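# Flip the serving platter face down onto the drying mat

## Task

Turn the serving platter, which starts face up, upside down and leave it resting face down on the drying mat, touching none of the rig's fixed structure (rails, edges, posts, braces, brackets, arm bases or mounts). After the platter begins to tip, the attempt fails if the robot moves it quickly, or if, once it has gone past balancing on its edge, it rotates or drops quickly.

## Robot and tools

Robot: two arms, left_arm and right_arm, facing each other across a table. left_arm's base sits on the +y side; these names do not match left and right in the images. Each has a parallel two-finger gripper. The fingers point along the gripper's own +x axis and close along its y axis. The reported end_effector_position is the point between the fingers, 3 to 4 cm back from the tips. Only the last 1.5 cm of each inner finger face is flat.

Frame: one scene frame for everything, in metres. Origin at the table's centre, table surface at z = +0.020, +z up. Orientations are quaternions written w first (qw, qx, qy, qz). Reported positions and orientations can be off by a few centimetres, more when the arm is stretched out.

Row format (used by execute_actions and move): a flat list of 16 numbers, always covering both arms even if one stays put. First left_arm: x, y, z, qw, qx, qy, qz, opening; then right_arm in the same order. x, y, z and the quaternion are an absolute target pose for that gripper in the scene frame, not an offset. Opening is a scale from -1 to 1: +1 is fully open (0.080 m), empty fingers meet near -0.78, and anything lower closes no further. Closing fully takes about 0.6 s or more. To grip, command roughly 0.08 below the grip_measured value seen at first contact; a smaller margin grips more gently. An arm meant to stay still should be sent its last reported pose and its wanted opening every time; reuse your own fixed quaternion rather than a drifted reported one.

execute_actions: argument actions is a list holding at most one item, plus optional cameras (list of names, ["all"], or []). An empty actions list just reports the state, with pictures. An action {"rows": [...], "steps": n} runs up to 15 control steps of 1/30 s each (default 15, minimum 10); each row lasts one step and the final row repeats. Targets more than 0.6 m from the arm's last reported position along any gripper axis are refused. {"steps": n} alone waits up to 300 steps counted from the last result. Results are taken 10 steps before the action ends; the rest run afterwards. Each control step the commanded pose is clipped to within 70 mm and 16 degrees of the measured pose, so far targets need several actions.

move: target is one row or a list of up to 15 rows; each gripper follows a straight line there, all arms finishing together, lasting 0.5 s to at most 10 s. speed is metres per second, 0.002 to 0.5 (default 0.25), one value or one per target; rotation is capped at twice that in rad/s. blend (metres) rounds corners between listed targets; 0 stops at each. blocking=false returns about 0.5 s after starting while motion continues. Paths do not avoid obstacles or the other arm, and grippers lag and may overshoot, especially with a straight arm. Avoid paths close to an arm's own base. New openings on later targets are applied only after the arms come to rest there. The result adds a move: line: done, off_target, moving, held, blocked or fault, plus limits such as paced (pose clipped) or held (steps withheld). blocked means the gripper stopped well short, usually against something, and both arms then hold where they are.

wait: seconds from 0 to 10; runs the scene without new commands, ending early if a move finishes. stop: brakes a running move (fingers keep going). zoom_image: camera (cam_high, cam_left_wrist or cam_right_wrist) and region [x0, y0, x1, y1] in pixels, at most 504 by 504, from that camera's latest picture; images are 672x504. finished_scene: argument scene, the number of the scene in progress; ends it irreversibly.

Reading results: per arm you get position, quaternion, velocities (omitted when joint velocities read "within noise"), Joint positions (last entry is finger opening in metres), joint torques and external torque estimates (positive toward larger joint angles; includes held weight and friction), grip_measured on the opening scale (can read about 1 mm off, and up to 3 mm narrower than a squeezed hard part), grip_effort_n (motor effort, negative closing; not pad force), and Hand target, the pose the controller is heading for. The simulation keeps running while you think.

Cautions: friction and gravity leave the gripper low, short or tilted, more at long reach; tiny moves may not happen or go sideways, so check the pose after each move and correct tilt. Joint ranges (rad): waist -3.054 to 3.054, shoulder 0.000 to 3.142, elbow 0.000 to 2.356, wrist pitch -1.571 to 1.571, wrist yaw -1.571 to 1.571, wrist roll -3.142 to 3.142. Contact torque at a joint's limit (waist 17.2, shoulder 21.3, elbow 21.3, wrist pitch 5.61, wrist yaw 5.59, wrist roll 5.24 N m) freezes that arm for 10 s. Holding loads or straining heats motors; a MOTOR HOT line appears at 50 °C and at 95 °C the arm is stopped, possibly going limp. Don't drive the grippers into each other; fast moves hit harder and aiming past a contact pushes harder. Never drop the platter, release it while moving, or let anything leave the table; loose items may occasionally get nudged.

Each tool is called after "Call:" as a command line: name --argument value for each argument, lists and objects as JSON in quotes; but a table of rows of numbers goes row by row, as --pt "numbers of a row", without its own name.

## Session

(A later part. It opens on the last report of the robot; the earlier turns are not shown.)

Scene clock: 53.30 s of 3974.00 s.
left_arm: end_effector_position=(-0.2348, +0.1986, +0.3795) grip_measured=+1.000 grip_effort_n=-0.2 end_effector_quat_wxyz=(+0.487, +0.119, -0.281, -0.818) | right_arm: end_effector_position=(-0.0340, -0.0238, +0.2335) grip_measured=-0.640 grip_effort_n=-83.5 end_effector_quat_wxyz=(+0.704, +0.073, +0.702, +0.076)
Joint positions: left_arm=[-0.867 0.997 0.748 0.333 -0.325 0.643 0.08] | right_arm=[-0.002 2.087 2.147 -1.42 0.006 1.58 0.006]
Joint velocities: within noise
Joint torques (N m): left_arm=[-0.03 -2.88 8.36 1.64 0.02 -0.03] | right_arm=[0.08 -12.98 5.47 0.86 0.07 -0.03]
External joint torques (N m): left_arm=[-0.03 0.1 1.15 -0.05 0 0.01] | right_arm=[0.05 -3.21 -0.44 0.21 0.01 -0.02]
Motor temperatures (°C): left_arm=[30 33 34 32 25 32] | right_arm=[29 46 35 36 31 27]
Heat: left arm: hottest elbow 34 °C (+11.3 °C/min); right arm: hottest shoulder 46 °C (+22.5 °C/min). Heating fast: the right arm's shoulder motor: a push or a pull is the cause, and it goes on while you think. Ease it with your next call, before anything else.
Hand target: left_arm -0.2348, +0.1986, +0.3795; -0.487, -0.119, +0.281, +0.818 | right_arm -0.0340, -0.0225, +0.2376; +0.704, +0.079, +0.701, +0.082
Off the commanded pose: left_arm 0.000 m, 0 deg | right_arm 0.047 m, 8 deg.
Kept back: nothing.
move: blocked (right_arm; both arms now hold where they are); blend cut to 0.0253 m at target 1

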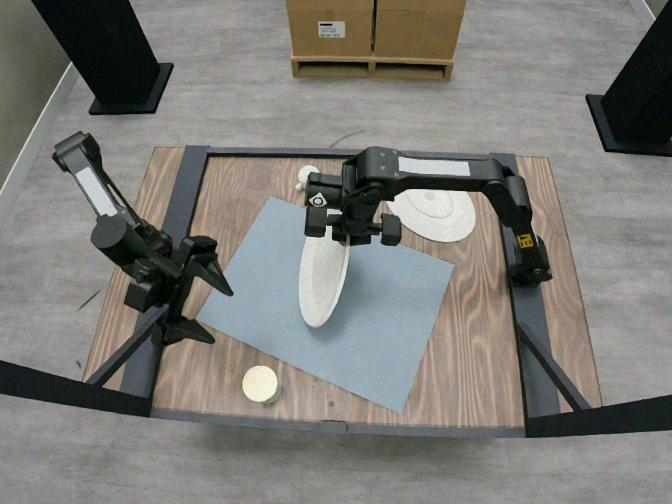

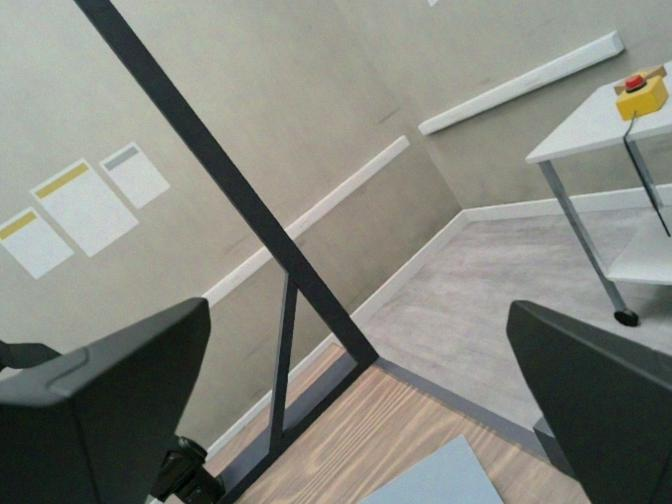

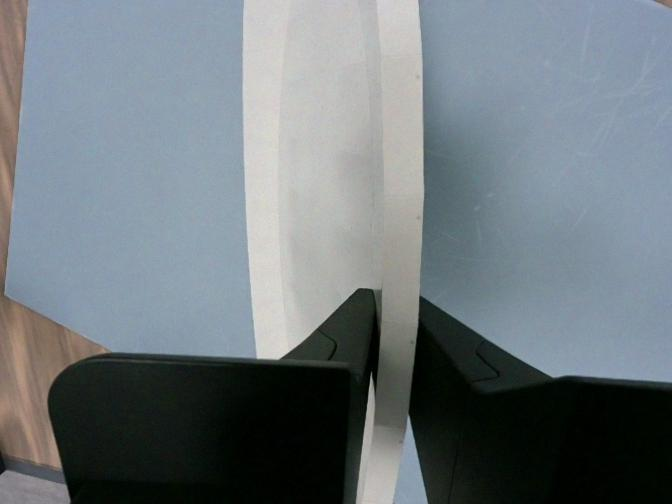

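Call:
move --pt "-0.2348 0.1986 0.3795 0.487 0.119 -0.281 -0.818 1 -0.035 -0.08 0.26 0.7034 0.0723 0.7034 0.0723 -0.72" --pt "-0.2348 0.1986 0.3795 0.487 0.119 -0.281 -0.818 1 -0.035 -0.11 0.275 0.7071 0 0.7071 0 -0.72" --speed 0.06 --blend 0.02

Call:
zoom_image --camera "cam_high" --region '[280, 150, 530, 350]'

Scene clock: 57.60 s of 3974.00 s.
left_arm: end_effector_position=(-0.2348, +0.1986, +0.3795) grip_measured=+1.000 grip_effort_n=0.2 end_effector_quat_wxyz=(+0.487, +0.119, -0.281, -0.818) | right_arm: end_effector_position=(-0.0330, -0.1048, +0.2523) grip_measured=-0.640 grip_effort_n=-83.5 end_effector_quat_wxyz=(+0.709, +0.021, +0.705, +0.022)
Joint positions: left_arm=[-0.867 0.997 0.748 0.333 -0.325 0.643 0.08] | right_arm=[-0.002 1.888 1.957 -1.578 0.006 1.583 0.006]
Joint velocities: within noise
Joint torques (N m): left_arm=[-0.08 -2.88 8.37 1.68 -0.01 -0.03] | right_arm=[0.05 -16.82 5.8 0.11 -0.04 0.1]
External joint torques (N m): left_arm=[-0.1 0.13 1.13 -0.02 -0.02 0] | right_arm=[0.06 -8.82 0.2 -0.31 -0.1 0.1]
Motor temperatures (°C): left_arm=[30 33 34 32 25 32] | right_arm=[29 47 34 35 31 27]
Heat: left arm: hottest elbow 34 °C (+10.4 °C/min); right arm: hottest shoulder 47 °C (+21.9 °C/min). Heating fast: the right arm's shoulder motor: a push or a pull is the cause, and it goes on while you think. Ease it with your next call, before anything else.
Hand target: left_arm -0.2348, +0.1986, +0.3796; -0.487, -0.119, +0.281, +0.818 | right_arm -0.0349, -0.1102, +0.2737; +0.705, +0.045, +0.706, +0.045
Off the commanded pose: left_arm 0.000 m, 0 deg | right_arm 0.023 m, 4 deg.
joint sent to its limit (right arm) — joint 4 (wrist pitch), lower limit.
Kept back: nothing.
move: off_target (right_arm)

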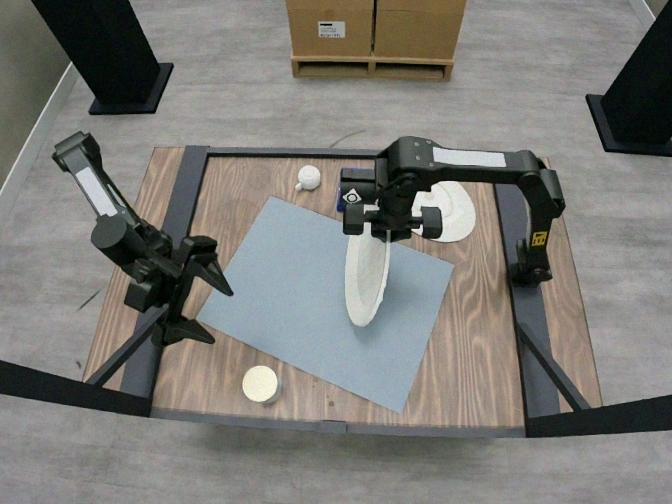

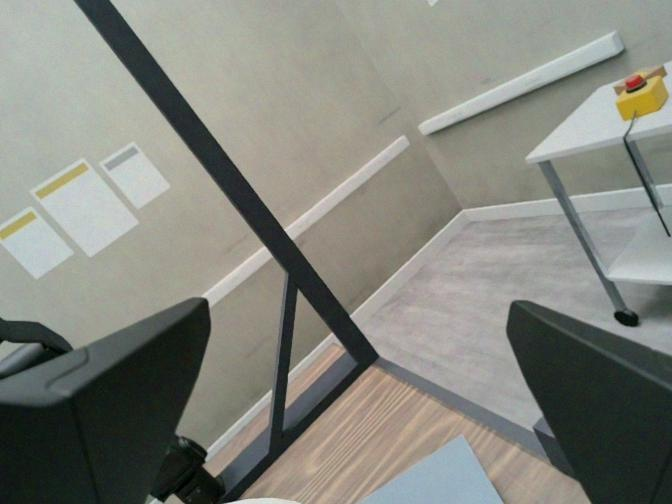

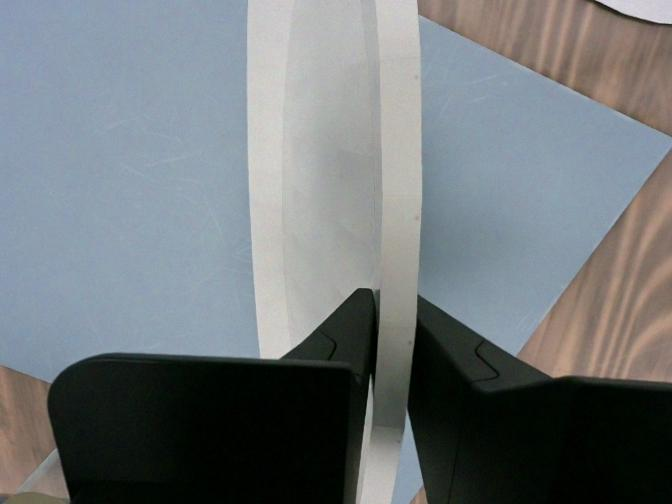

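Scaled by 2.016 from the camera's 672x504 image, which has a finer 960x720 frame.

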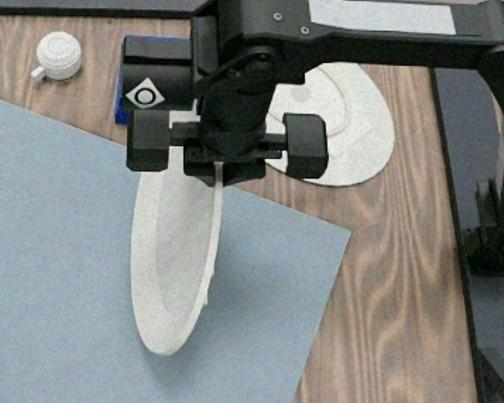

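Call:
move --target '[-0.2348, 0.1986, 0.3795, 0.487, 0.119, -0.281, -0.818, 1, -0.035, -0.07, 0.325, 0.6964, 0.1228, 0.6964, 0.1228, -0.72]' --speed 0.08

Call:
zoom_image --camera "cam_high" --region '[280, 150, 530, 350]'

Scene clock: 61.13 s of 3974.00 s.
left_arm: end_effector_position=(-0.2348, +0.1986, +0.3795) grip_measured=+1.000 grip_effort_n=-0.2 end_effector_quat_wxyz=(+0.487, +0.119, -0.281, -0.818) | right_arm: end_effector_position=(-0.0336, -0.0744, +0.2999) grip_measured=-0.640 grip_effort_n=-83.5 end_effector_quat_wxyz=(+0.702, +0.090, +0.700, +0.091)
Joint positions: left_arm=[-0.867 0.997 0.748 0.333 -0.325 0.643 0.08] | right_arm=[-0.002 1.915 2.17 -1.57 0.006 1.583 0.006]
Joint velocities: within noise
Joint torques (N m): left_arm=[-0.07 -2.87 8.37 1.68 -0.01 -0.03] | right_arm=[0.14 -13.53 9.87 1.52 0.07 0.1]
External joint torques (N m): left_arm=[-0.08 -0.01 1.29 0.02 -0.03 0] | right_arm=[0.14 -5.43 4.37 0.78 0.02 0.12]
Motor temperatures (°C): left_arm=[30 33 35 32 25 32] | right_arm=[29 48 35 34 31 27]
Heat: left arm: hottest elbow 35 °C (+10.1 °C/min); right arm: hottest shoulder 48 °C (+22.3 °C/min).
Hand target: left_arm -0.2348, +0.1986, +0.3796; -0.487, -0.119, +0.281, +0.818 | right_arm -0.0349, -0.0714, +0.3248; +0.696, +0.123, +0.696, +0.123
Off the commanded pose: left_arm 0.000 m, 0 deg | right_arm 0.026 m, 5 deg.
Kept back: nothing.
move: off_target (right_arm)

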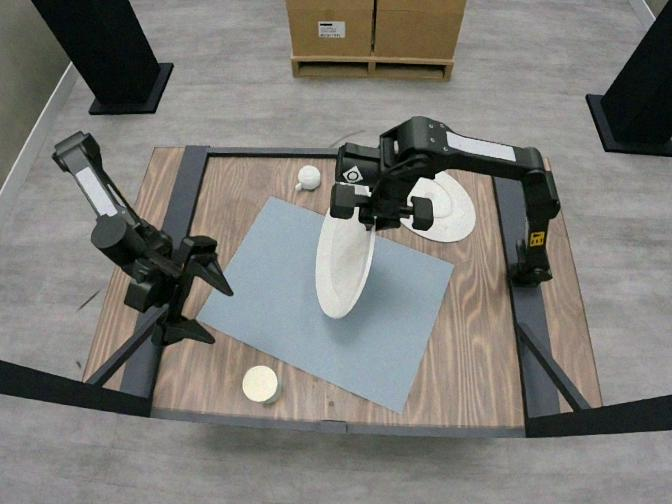

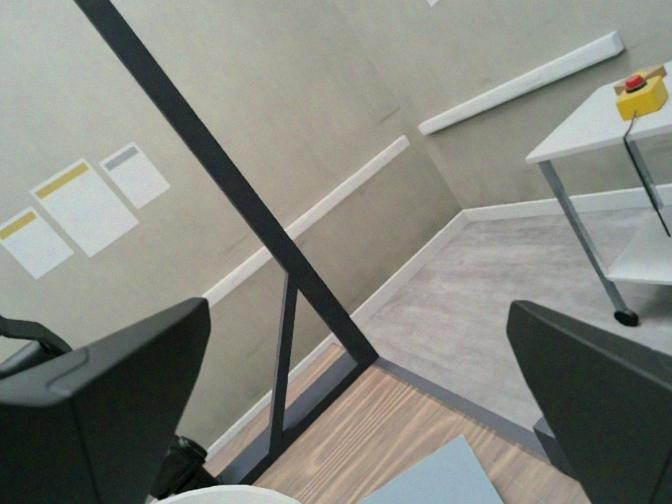

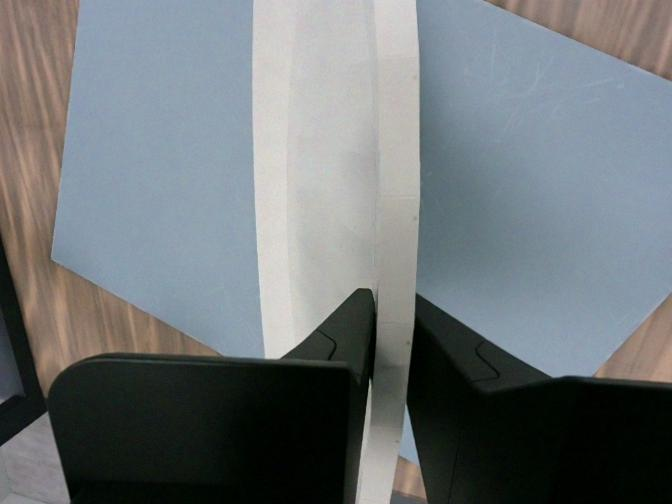

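Scaled by 2.016 from the camera's 672x504 image, which has a finer 960x720 frame.

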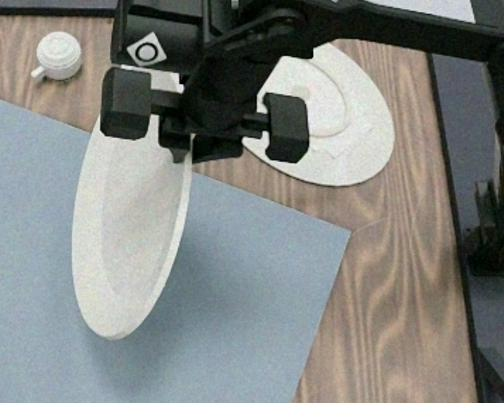

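Call:
move --pt "-0.2348 0.1986 0.3795 0.487 0.119 -0.281 -0.818 1 -0.035 -0.07 0.32 0.6903 -0.1530 0.5964 0.3799 -0.72" --pt "-0.2348 0.1986 0.3795 0.487 0.119 -0.281 -0.818 1 -0.035 -0.07 0.32 0.5792 -0.4056 0.4056 0.5792 -0.72" --speed 0.12 --blend 0.02

Call:
zoom_image --camera "cam_high" --region '[280, 150, 530, 350]'

Scene clock: 68.40 s of 3974.00 s.
left_arm: end_effector_position=(-0.2348, +0.1986, +0.3795) grip_measured=+1.000 grip_effort_n=-0.2 end_effector_quat_wxyz=(+0.487, +0.119, -0.281, -0.818) | right_arm: end_effector_position=(-0.0333, -0.0684, +0.2999) grip_measured=-0.641 grip_effort_n=-83.5 end_effector_quat_wxyz=(+0.568, -0.426, +0.425, +0.562)
Joint positions: left_arm=[-0.867 0.997 0.748 0.333 -0.325 0.643 0.08] | right_arm=[-0.001 1.918 2.168 -1.542 0.011 0.019 0.006]
Joint velocities: within noise
Joint torques (N m): left_arm=[-0.07 -2.88 8.38 1.68 -0.01 -0.03] | right_arm=[0.08 -15.25 6.26 1.51 -0.1 -0.11]
External joint torques (N m): left_arm=[-0.07 0.01 1.25 0.02 -0.02 0] | right_arm=[0.03 -6.93 0.65 0.72 -0.1 -0.11]
Motor temperatures (°C): left_arm=[30 33 35 32 25 32] | right_arm=[29 47 35 34 31 27]
Heat: left arm: hottest elbow 35 °C (+8.1 °C/min); right arm: hottest shoulder 47 °C (+21.2 °C/min).
Hand target: left_arm -0.2348, +0.1986, +0.3796; -0.487, -0.119, +0.281, +0.818 | right_arm -0.0350, -0.0705, +0.3198; +0.579, -0.406, +0.406, +0.579
Off the commanded pose: left_arm 0.000 m, 0 deg | right_arm 0.020 m, 4 deg.
Kept back: nothing.
move: off_target (right_arm)

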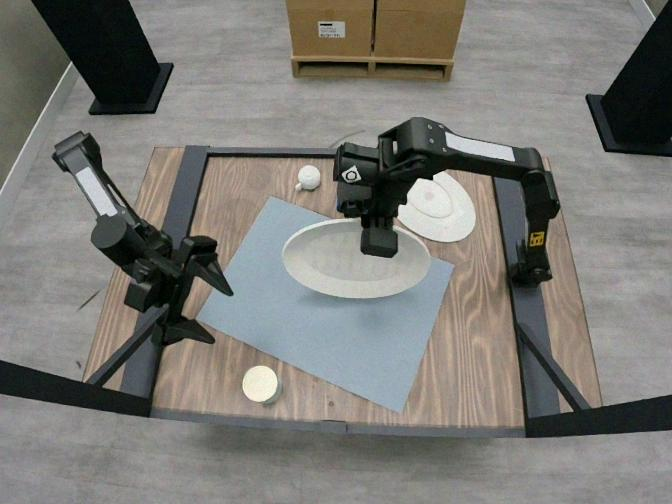

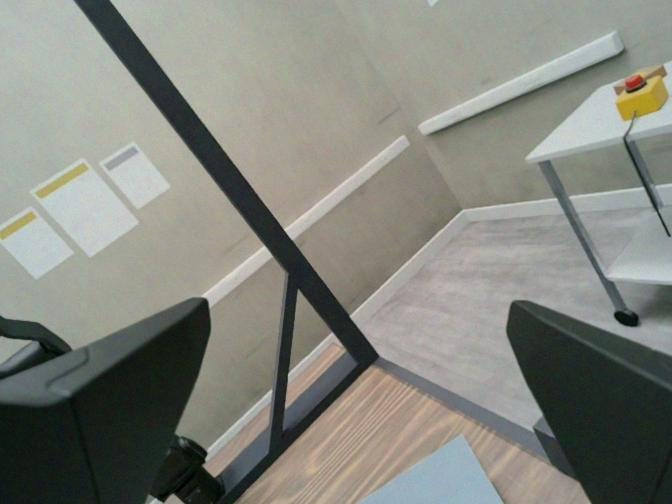

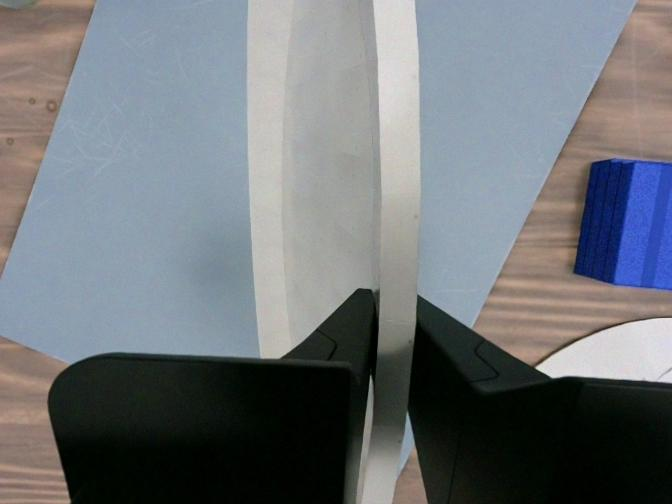

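Scaled by 2.016 from the camera's 672x504 image, which has a finer 960x720 frame.

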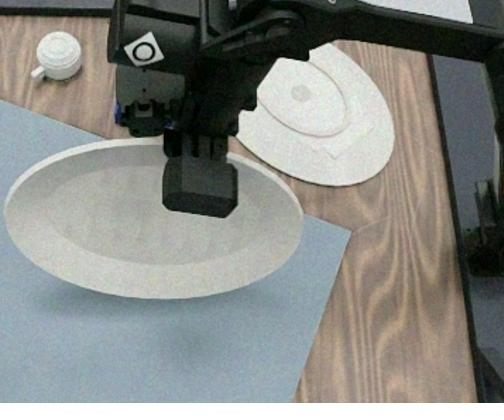

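Call:
move --pt "-0.2348 0.1986 0.3795 0.487 0.119 -0.281 -0.818 1 -0.035 -0.07 0.32 0.3799 -0.5964 0.1530 0.6903 -0.72" --pt "-0.2348 0.1986 0.3795 0.487 0.119 -0.281 -0.818 1 -0.035 -0.06 0.32 0.1228 -0.6964 -0.1228 0.6964 -0.72" --speed 0.12 --blend 0.02

Call:
zoom_image --camera "cam_high" --region '[280, 150, 530, 350]'

Scene clock: 75.70 s of 3974.00 s.
left_arm: end_effector_position=(-0.2348, +0.1986, +0.3795) grip_measured=+1.000 grip_effort_n=-0.2 end_effector_quat_wxyz=(+0.487, +0.119, -0.281, -0.818) | right_arm: end_effector_position=(-0.0336, -0.0620, +0.2976) grip_measured=-0.641 grip_effort_n=-83.5 end_effector_quat_wxyz=(+0.100, -0.702, -0.094, +0.699)
Joint positions: left_arm=[-0.867 0.997 0.748 0.333 -0.325 0.643 0.08] | right_arm=[-0.001 1.949 2.204 -1.551 0.009 -1.549 0.006]
Joint velocities: within noise
Joint torques (N m): left_arm=[-0.05 -2.87 8.36 1.68 -0.01 -0.03] | right_arm=[0.28 -13.44 9.58 0.86 -0.11 -0.19]
External joint torques (N m): left_arm=[-0.05 0.08 1.18 0 -0.03 0] | right_arm=[0.2 -5.01 4.04 0.11 -0.06 -0.2]
Motor temperatures (°C): left_arm=[30 33 36 33 25 32] | right_arm=[28 47 37 34 31 27]
Heat: left arm: hottest elbow 36 °C (+7.0 °C/min); right arm: hottest shoulder 47 °C (+20.1 °C/min).
Hand target: left_arm -0.2348, +0.1986, +0.3796; -0.487, -0.119, +0.281, +0.818 | right_arm -0.0350, -0.0610, +0.3198; -0.123, +0.696, +0.123, -0.696
Off the commanded pose: left_arm 0.000 m, 0 deg | right_arm 0.023 m, 4 deg.
Kept back: nothing.
move: off_target (right_arm)

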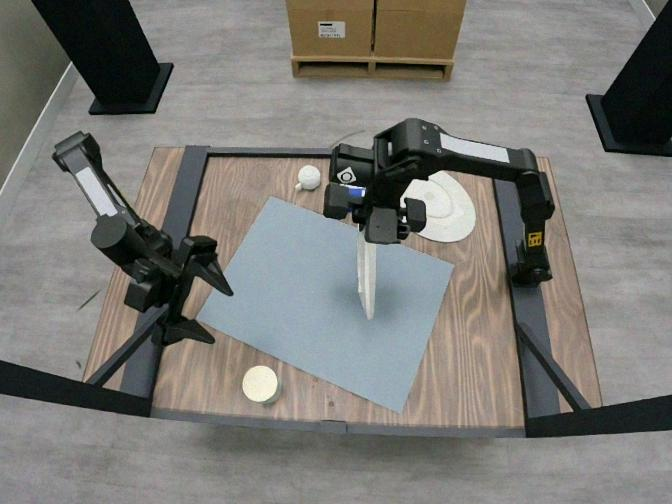

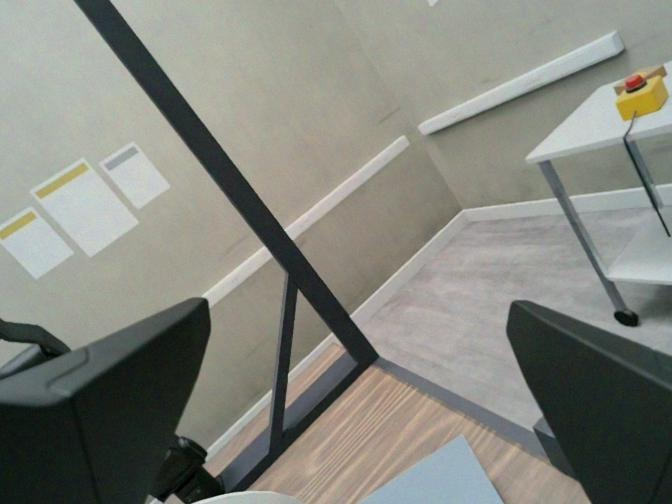

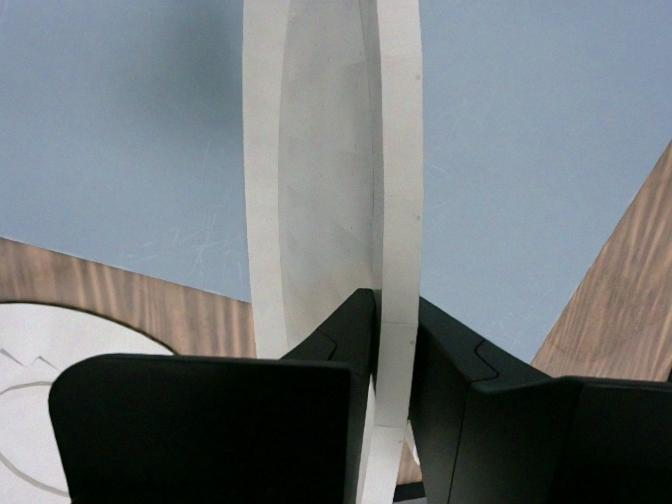

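Scaled by 2.016 from the camera's 672x504 image, which has a finer 960x720 frame.

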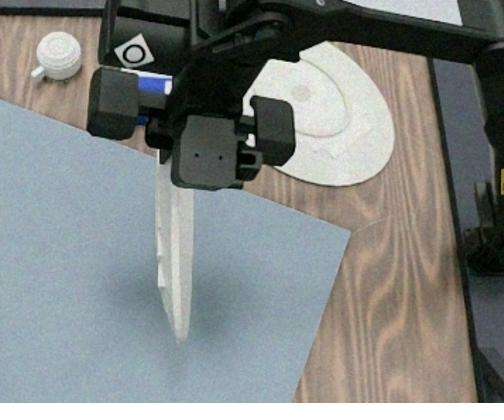

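Call:
move --pt "-0.2348 0.1986 0.3795 0.487 0.119 -0.281 -0.818 1 -0.035 0.0 0.3 0.1228 -0.6964 -0.1228 0.6964 -0.72" --pt "-0.2348 0.1986 0.3795 0.487 0.119 -0.281 -0.818 1 -0.035 0.04 0.25 0.183 -0.683 -0.183 0.683 -0.72" --speed 0.06 --blend 0.03

Call:
zoom_image --camera "cam_high" --region '[230, 150, 480, 350]'

Scene clock: 80.20 s of 3974.00 s.
left_arm: end_effector_position=(-0.2348, +0.1986, +0.3795) grip_measured=+1.000 grip_effort_n=-0.2 end_effector_quat_wxyz=(+0.487, +0.119, -0.281, -0.818) | right_arm: end_effector_position=(-0.0351, +0.0326, +0.2522) grip_measured=-0.460 grip_effort_n=-83.5 end_effector_quat_wxyz=(+0.175, -0.686, -0.173, +0.685) end_effector_velocity=(+0.000, -0.001, -0.002) end_effector_angular_velocity=(-0.003, +0.003, +0.007)
Joint positions: left_arm=[-0.867 0.997 0.748 0.333 -0.325 0.643 0.08] | right_arm=[-0.001 2.072 2.112 -1.113 0.008 -1.556 0.014]
Joint velocities: left_arm=[within noise] | right_arm=[-0.002 -0.007 -0.017 0.007 -0.007 -0.007 0]
Joint torques (N m): left_arm=[-0.07 -2.87 8.37 1.68 -0.01 -0.03] | right_arm=[-0.13 -11.68 4.31 3.38 0.01 -0.1]
External joint torques (N m): left_arm=[-0.07 0.03 1.26 0.01 -0.03 0] | right_arm=[-0.12 -1.57 -2.04 2.31 0.05 -0.13]
Motor temperatures (°C): left_arm=[30 33 36 33 25 31] | right_arm=[28 48 38 35 31 27]
Heat: left arm: hottest elbow 36 °C (+6.1 °C/min); right arm: hottest shoulder 48 °C (+21.3 °C/min).
Hand target: left_arm -0.2348, +0.1986, +0.3796; -0.487, -0.119, +0.281, +0.818 | right_arm -0.0350, +0.0398, +0.2500; -0.183, +0.683, +0.183, -0.683
Off the commanded pose: left_arm 0.000 m, 0 deg | right_arm 0.008 m, 1 deg.
Kept back: nothing.
move: done

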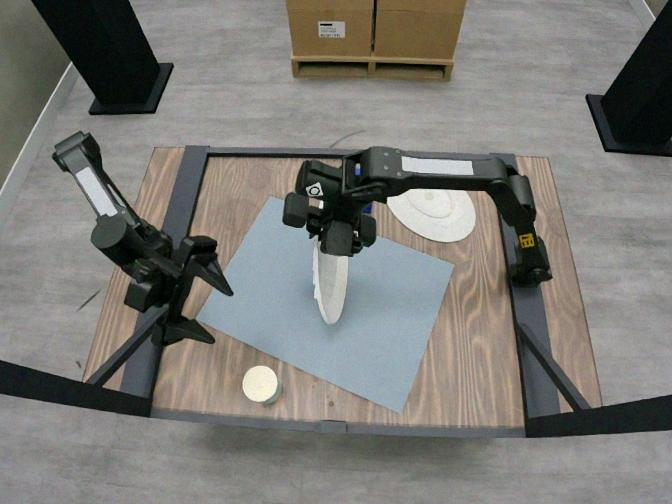

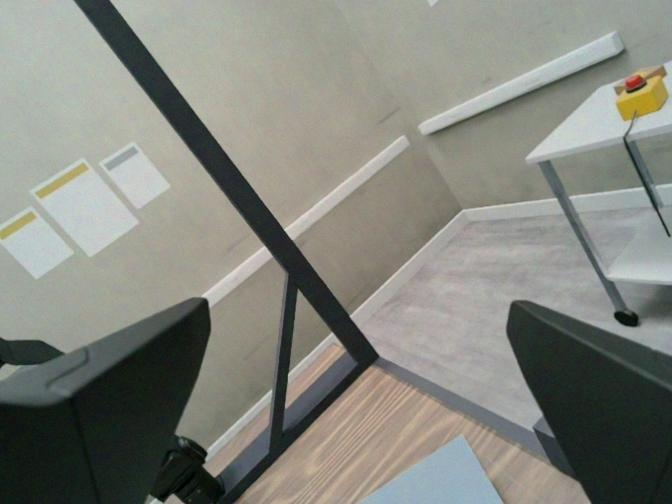

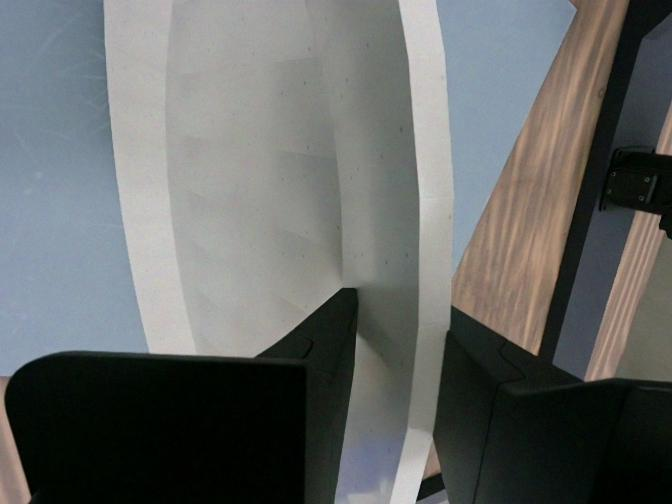

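Scaled by 2.016 from the camera's 672x504 image, which has a finer 960x720 frame.

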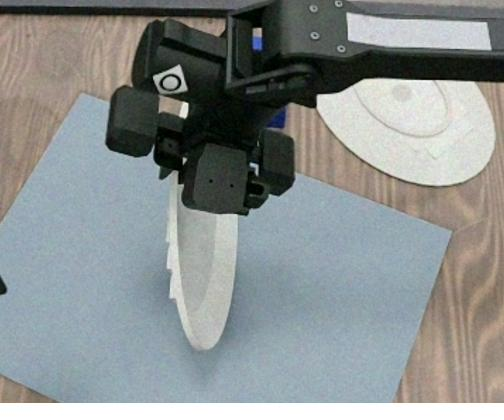

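Call:
move --pt "-0.2348 0.1986 0.3795 0.487 0.119 -0.281 -0.818 1 -0.035 -0.03 0.29 0.1228 -0.6964 -0.1228 0.6964 -0.8" --pt "-0.2348 0.1986 0.3795 0.487 0.119 -0.281 -0.818 1 -0.035 -0.03 0.33 0.1228 -0.6964 -0.1228 0.6964 -0.8" --speed 0.05 --blend 0.02

Call:
zoom_image --camera "cam_high" --region '[230, 150, 480, 350]'

Scene clock: 83.97 s of 3974.00 s.
left_arm: end_effector_position=(-0.2348, +0.1986, +0.3795) grip_measured=+1.000 grip_effort_n=-0.2 end_effector_quat_wxyz=(+0.487, +0.119, -0.281, -0.818) | right_arm: end_effector_position=(-0.0343, -0.0281, +0.2881) grip_measured=-0.641 grip_effort_n=-83.5 end_effector_quat_wxyz=(+0.112, -0.699, -0.111, +0.697) end_effector_velocity=(+0.000, +0.010, -0.057) end_effector_angular_velocity=(-0.159, +0.002, +0.007)
Joint positions: left_arm=[-0.867 0.997 0.748 0.333 -0.325 0.643 0.08] | right_arm=[-0.001 2.054 2.306 -1.507 0.008 -1.556 0.006]
Joint velocities: left_arm=[within noise] | right_arm=[-0.002 0.105 -0.046 -0.007 -0.007 -0.007 0]
Joint torques (N m): left_arm=[-0.05 -2.86 8.35 1.67 0 -0.03] | right_arm=[-0.12 -13.77 5.82 1.15 -0.11 -0.01]
External joint torques (N m): left_arm=[-0.04 0.1 1.18 -0.01 -0.02 0] | right_arm=[-0.05 -8.85 2.63 0.55 -0.09 -0.03]
Motor temperatures (°C): left_arm=[30 33 36 33 25 31] | right_arm=[28 49 38 35 31 27]
Heat: left arm: hottest elbow 36 °C (+6.0 °C/min); right arm: hottest shoulder 49 °C (+22.0 °C/min).
Hand target: left_arm -0.2348, +0.1986, +0.3795; -0.487, -0.119, +0.281, +0.818 | right_arm -0.0343, -0.0283, +0.2886; -0.112, +0.699, +0.111, -0.697
Off the commanded pose: left_arm 0.000 m, 0 deg | right_arm 0.042 m, 2 deg.
blocked (right_arm)
Kept back: nothing.
move: off_target (right_arm)

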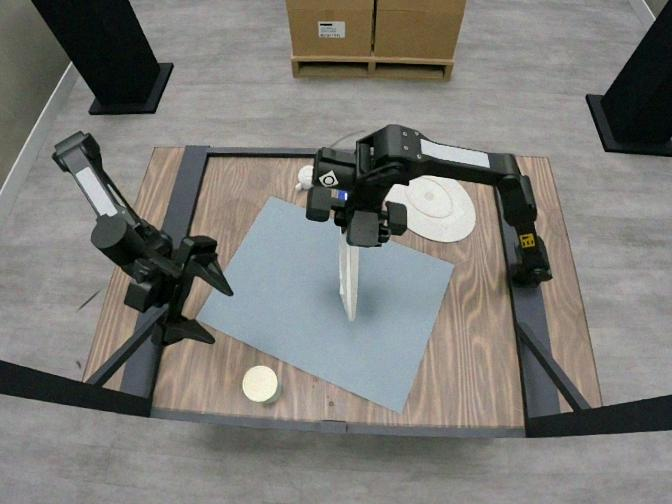

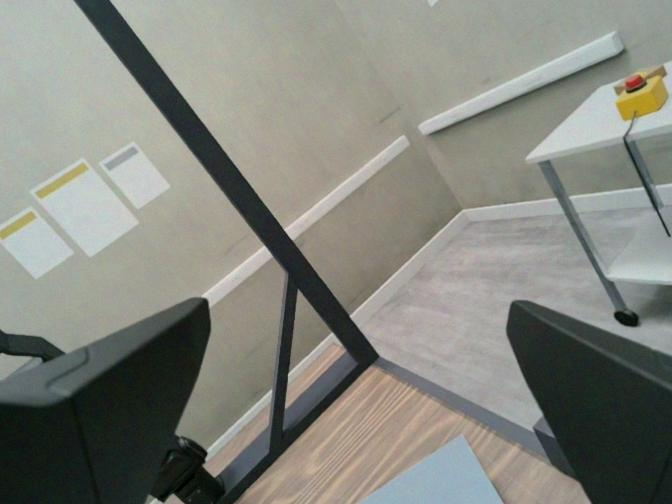

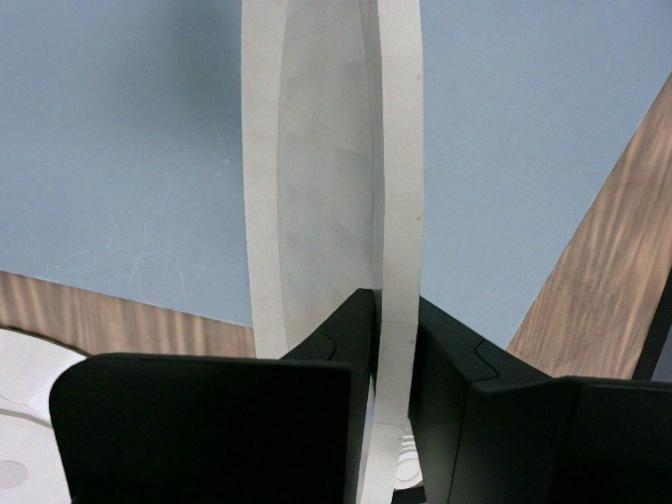

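Scaled by 2.016 from the camera's 672x504 image, which has a finer 960x720 frame.

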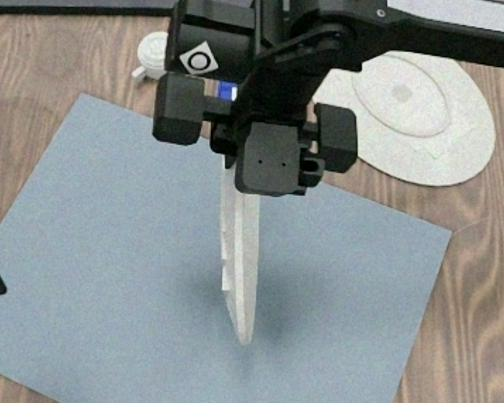

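Call:
move --pt "-0.2348 0.1986 0.3795 0.487 0.119 -0.281 -0.818 1 -0.035 -0.03 0.315 0.183 -0.683 -0.183 0.683 -0.9" --pt "-0.2348 0.1986 0.3795 0.487 0.119 -0.281 -0.818 1 -0.035 -0.04 0.305 0.2126 -0.6744 -0.2126 0.6744 -0.9" --speed 0.06 --blend 0.02

Call:
zoom_image --camera "cam_high" --region '[230, 150, 480, 350]'

Scene clock: 87.33 s of 3974.00 s.
left_arm: end_effector_position=(-0.2348, +0.1986, +0.3795) grip_measured=+1.000 grip_effort_n=-0.2 end_effector_quat_wxyz=(+0.487, +0.119, -0.281, -0.818) | right_arm: end_effector_position=(-0.0341, -0.0386, +0.2690) grip_measured=-0.641 grip_effort_n=-83.5 end_effector_quat_wxyz=(+0.176, -0.685, -0.175, +0.685) end_effector_velocity=(+0.000, +0.000, +0.000) end_effector_angular_velocity=(+0.012, +0.003, +0.008)
Joint positions: left_arm=[-0.867 0.997 0.748 0.333 -0.325 0.643 0.08] | right_arm=[-0.001 1.769 1.765 -1.065 0.008 -1.556 0.006]
Joint velocities: left_arm=[within noise] | right_arm=[-0.002 -0.012 -0.022 0.022 -0.007 -0.007 0]
Joint torques (N m): left_arm=[-0.06 -2.87 8.37 1.68 -0.01 -0.02] | right_arm=[0.12 -18.05 7.39 2.36 0.02 0]
External joint torques (N m): left_arm=[-0.09 0.05 1.28 0.02 -0.02 0] | right_arm=[0.13 -10.13 0.98 1.27 0.06 -0.02]
Motor temperatures (°C): left_arm=[30 33 36 33 25 31] | right_arm=[28 51 37 35 31 27]
Heat: left arm: hottest elbow 36 °C (+5.1 °C/min); right arm: hottest shoulder 51 °C (+23.3 °C/min). Fold the right arm in close to its base, or ease its load, before you think long.
Hand target: left_arm -0.2348, +0.1986, +0.3796; -0.487, -0.119, +0.281, +0.818 | right_arm -0.0350, -0.0413, +0.3044; -0.212, +0.674, +0.212, -0.675
Off the commanded pose: left_arm 0.000 m, 0 deg | right_arm 0.036 m, 6 deg.
MOTOR HOT: joint 2 (shoulder) of the right arm reports 51 °C; the controller stops that arm at 95 °C. To cool a motor, set the load down, stop pushing, or move to a pose that needs little force.
Kept back: nothing.
move: off_target (right_arm)

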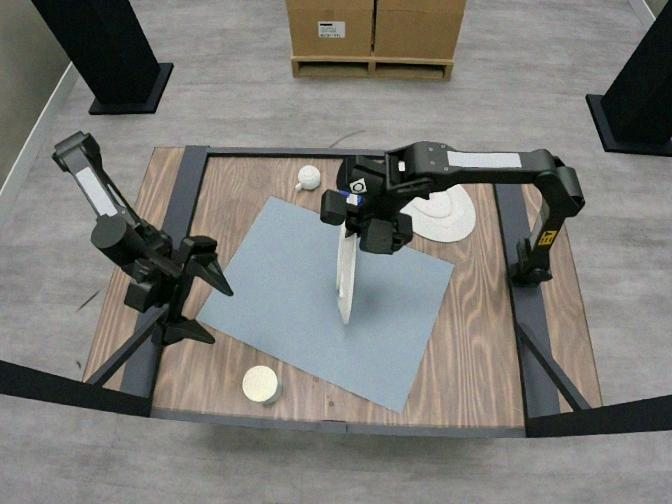

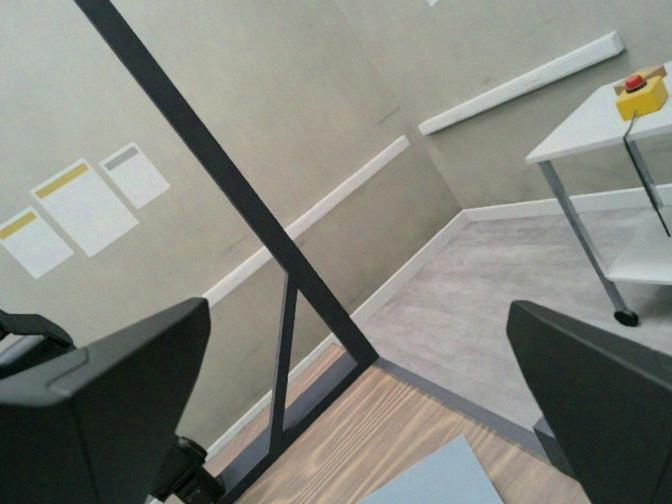

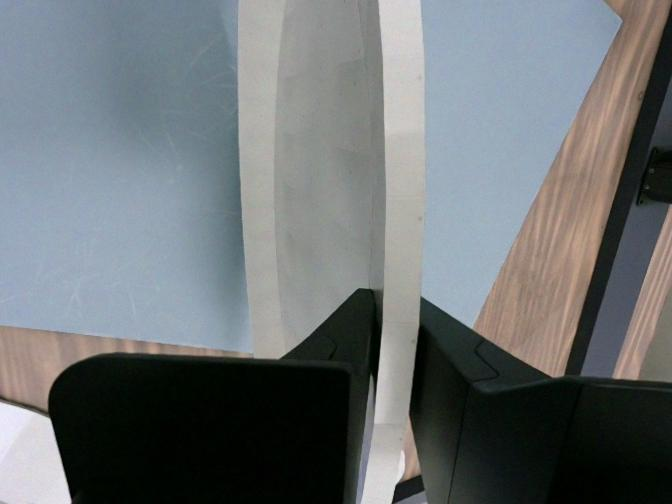

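Scaled by 2.016 from the camera's 672x504 image, which has a finer 960x720 frame.

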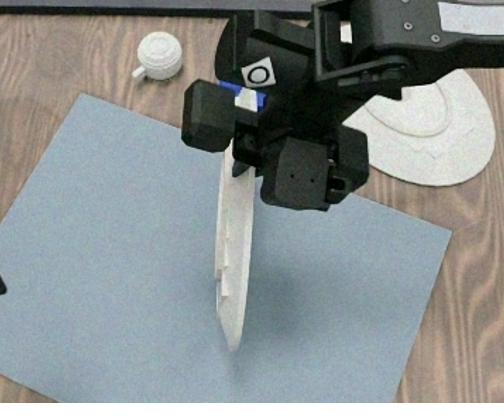

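Call:
move --pt "-0.2348 0.1986 0.3795 0.487 0.119 -0.281 -0.818 1 -0.035 0.01 0.27 0.183 -0.683 -0.183 0.683 -0.9" --pt "-0.2348 0.1986 0.3795 0.487 0.119 -0.281 -0.818 1 -0.035 0.0 0.225 0.2126 -0.6744 -0.2126 0.6744 -0.9" --speed 0.06 --blend 0.02

Call:
zoom_image --camera "cam_high" --region '[230, 150, 480, 350]'

Scene clock: 90.50 s of 3974.00 s.
left_arm: end_effector_position=(-0.2348, +0.1986, +0.3795) grip_measured=+1.000 grip_effort_n=-0.2 end_effector_quat_wxyz=(+0.487, +0.119, -0.281, -0.818) | right_arm: end_effector_position=(-0.0346, -0.0047, +0.2512) grip_measured=-0.495 grip_effort_n=-83.5 end_effector_quat_wxyz=(+0.228, -0.669, -0.227, +0.670) end_effector_velocity=(+0.000, -0.002, -0.002) end_effector_angular_velocity=(-0.003, +0.010, -0.004)
Joint positions: left_arm=[-0.867 0.997 0.748 0.333 -0.325 0.643 0.08] | right_arm=[-0.001 1.769 1.619 -0.766 0.008 -1.556 0.013]
Joint velocities: left_arm=[within noise] | right_arm=[-0.002 -0.007 -0.017 0.007 -0.007 0.007 0]
Joint torques (N m): left_arm=[-0.07 -2.88 8.37 1.68 -0.01 -0.03] | right_arm=[0.07 -5.01 2.75 2.61 0.03 0.01]
External joint torques (N m): left_arm=[-0.1 0.03 1.26 0.02 -0.02 0] | right_arm=[0.06 3.4 -4.08 1.31 0.07 -0.02]
Motor temperatures (°C): left_arm=[30 33 36 33 25 31] | right_arm=[28 52 37 37 31 27]
Heat: left arm: hottest elbow 36 °C (+4.0 °C/min); right arm: hottest shoulder 52 °C (+24.2 °C/min). Fold the right arm in close to its base, or ease its load, before you think long.
Hand target: left_arm -0.2348, +0.1986, +0.3796; -0.487, -0.119, +0.281, +0.818 | right_arm -0.0350, -0.0013, +0.2254; -0.212, +0.674, +0.212, -0.674
Off the commanded pose: left_arm 0.000 m, 0 deg | right_arm 0.027 m, 3 deg.
MOTOR HOT: still on. Joint 2 (shoulder) of the right arm reports 52 °C.
Kept back: nothing.
move: off_target (right_arm)

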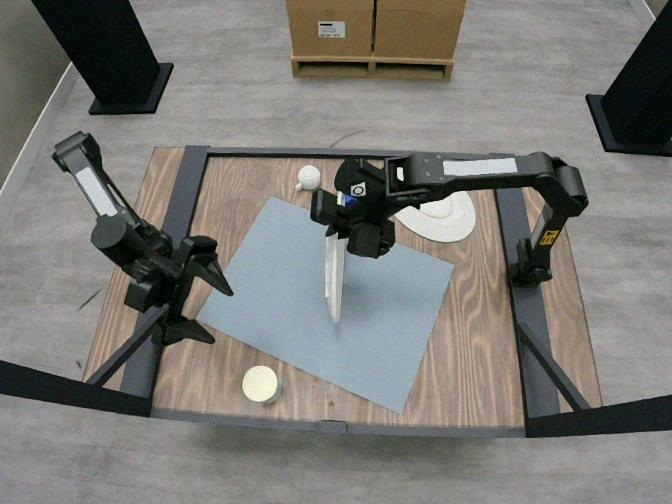

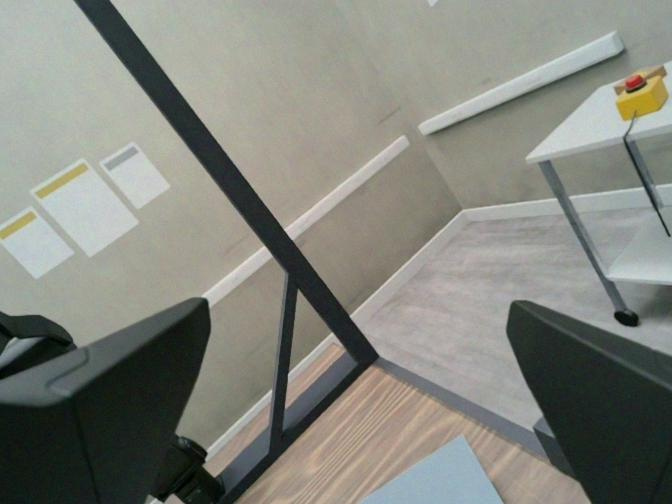

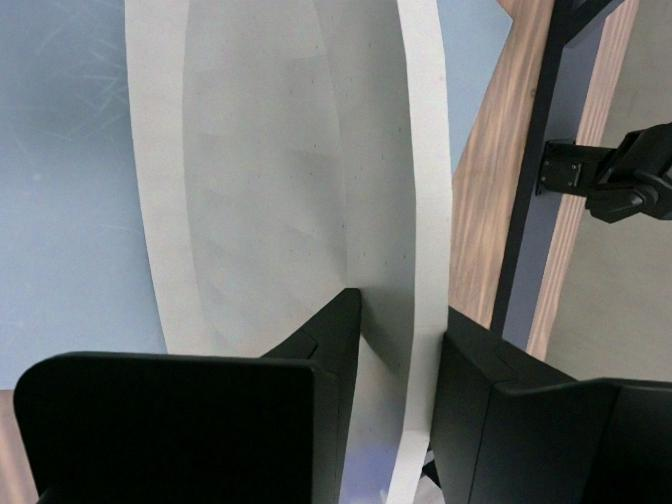

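Scaled by 2.016 from the camera's 672x504 image, which has a finer 960x720 frame.

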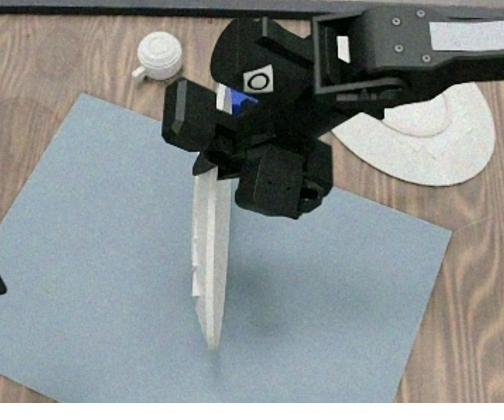

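Call:
move --pt "-0.2348 0.1986 0.3795 0.487 0.119 -0.281 -0.818 1 -0.035 -0.03 0.30 0.183 -0.683 -0.183 0.683 -0.9" --pt "-0.2348 0.1986 0.3795 0.487 0.119 -0.281 -0.818 1 -0.035 -0.025 0.33 0.183 -0.683 -0.183 0.683 -0.9" --pt "-0.2348 0.1986 0.3795 0.487 0.119 -0.281 -0.818 1 -0.035 0.01 0.32 0.2706 -0.6533 -0.2706 0.6533 -0.9" --speed 0.07 --blend 0.015

Call:
zoom_image --camera "cam_high" --region '[230, 150, 480, 350]'

Scene clock: 95.73 s of 3974.00 s.
left_arm: end_effector_position=(-0.2348, +0.1986, +0.3795) grip_measured=+1.000 grip_effort_n=-0.2 end_effector_quat_wxyz=(+0.487, +0.119, -0.281, -0.818) | right_arm: end_effector_position=(-0.0349, +0.0099, +0.2611) grip_measured=-0.640 grip_effort_n=-83.5 end_effector_quat_wxyz=(+0.216, -0.673, -0.215, +0.674)
Joint positions: left_arm=[-0.867 0.997 0.748 0.333 -0.325 0.643 0.08] | right_arm=[-0.001 1.861 1.793 -0.884 0.008 -1.556 0.006]
Joint velocities: within noise
Joint torques (N m): left_arm=[-0.04 -2.88 8.34 1.65 0.02 -0.03] | right_arm=[-0.15 -12.68 6.68 1.78 -0.01 -0.01]
External joint torques (N m): left_arm=[-0.03 0.1 1.14 -0.04 0 0] | right_arm=[-0.13 -3.63 -0.36 0.33 0.02 -0.04]
Motor temperatures (°C): left_arm=[30 33 37 33 25 31] | right_arm=[28 52 37 38 31 27]
Heat: left arm: hottest elbow 37 °C (+5.0 °C/min); right arm: hottest shoulder 52 °C (+23.1 °C/min). Fold the right arm in close to its base, or ease its load, before you think long.
Hand target: left_arm -0.2348, +0.1986, +0.3795; -0.487, -0.119, +0.281, +0.818 | right_arm -0.0349, +0.0115, +0.2724; -0.228, +0.669, +0.227, -0.670
Off the commanded pose: left_arm 0.000 m, 0 deg | right_arm 0.059 m, 10 deg.
MOTOR HOT: still on. Joint 2 (shoulder) of the right arm reports 52 °C.
Kept back: nothing.
move: blocked (right_arm; both arms now hold where they are)

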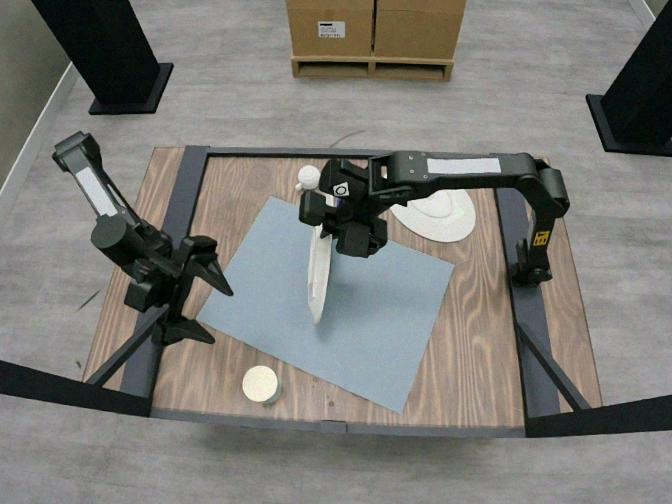

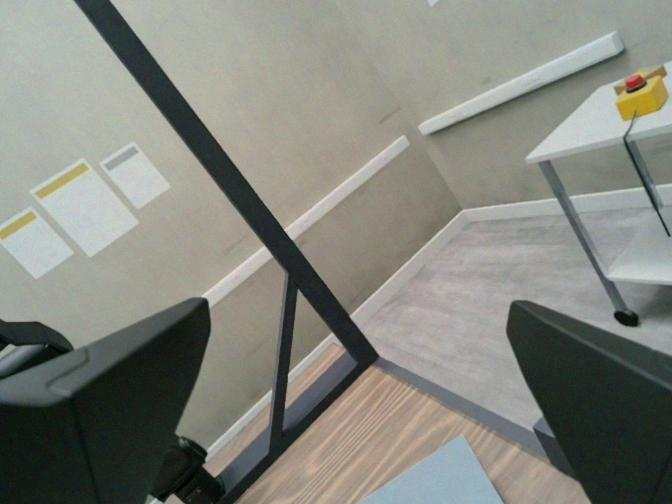

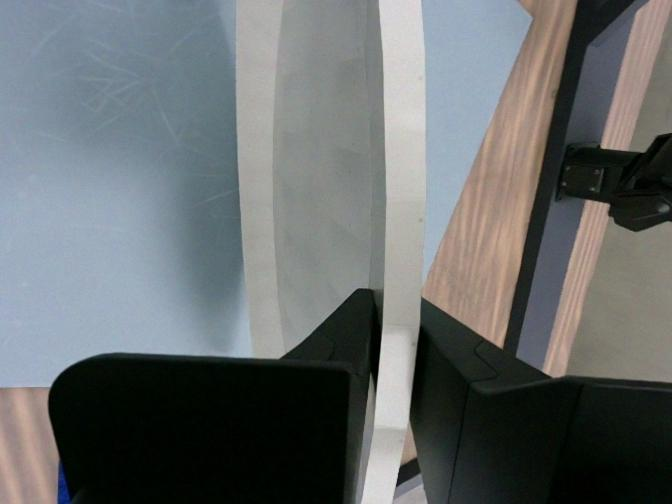

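Scaled by 2.016 from the camera's 672x504 image, which has a finer 960x720 frame.

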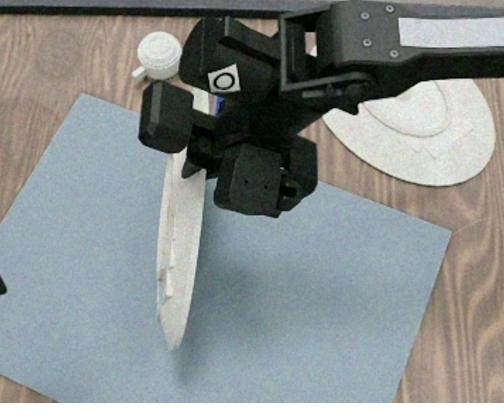

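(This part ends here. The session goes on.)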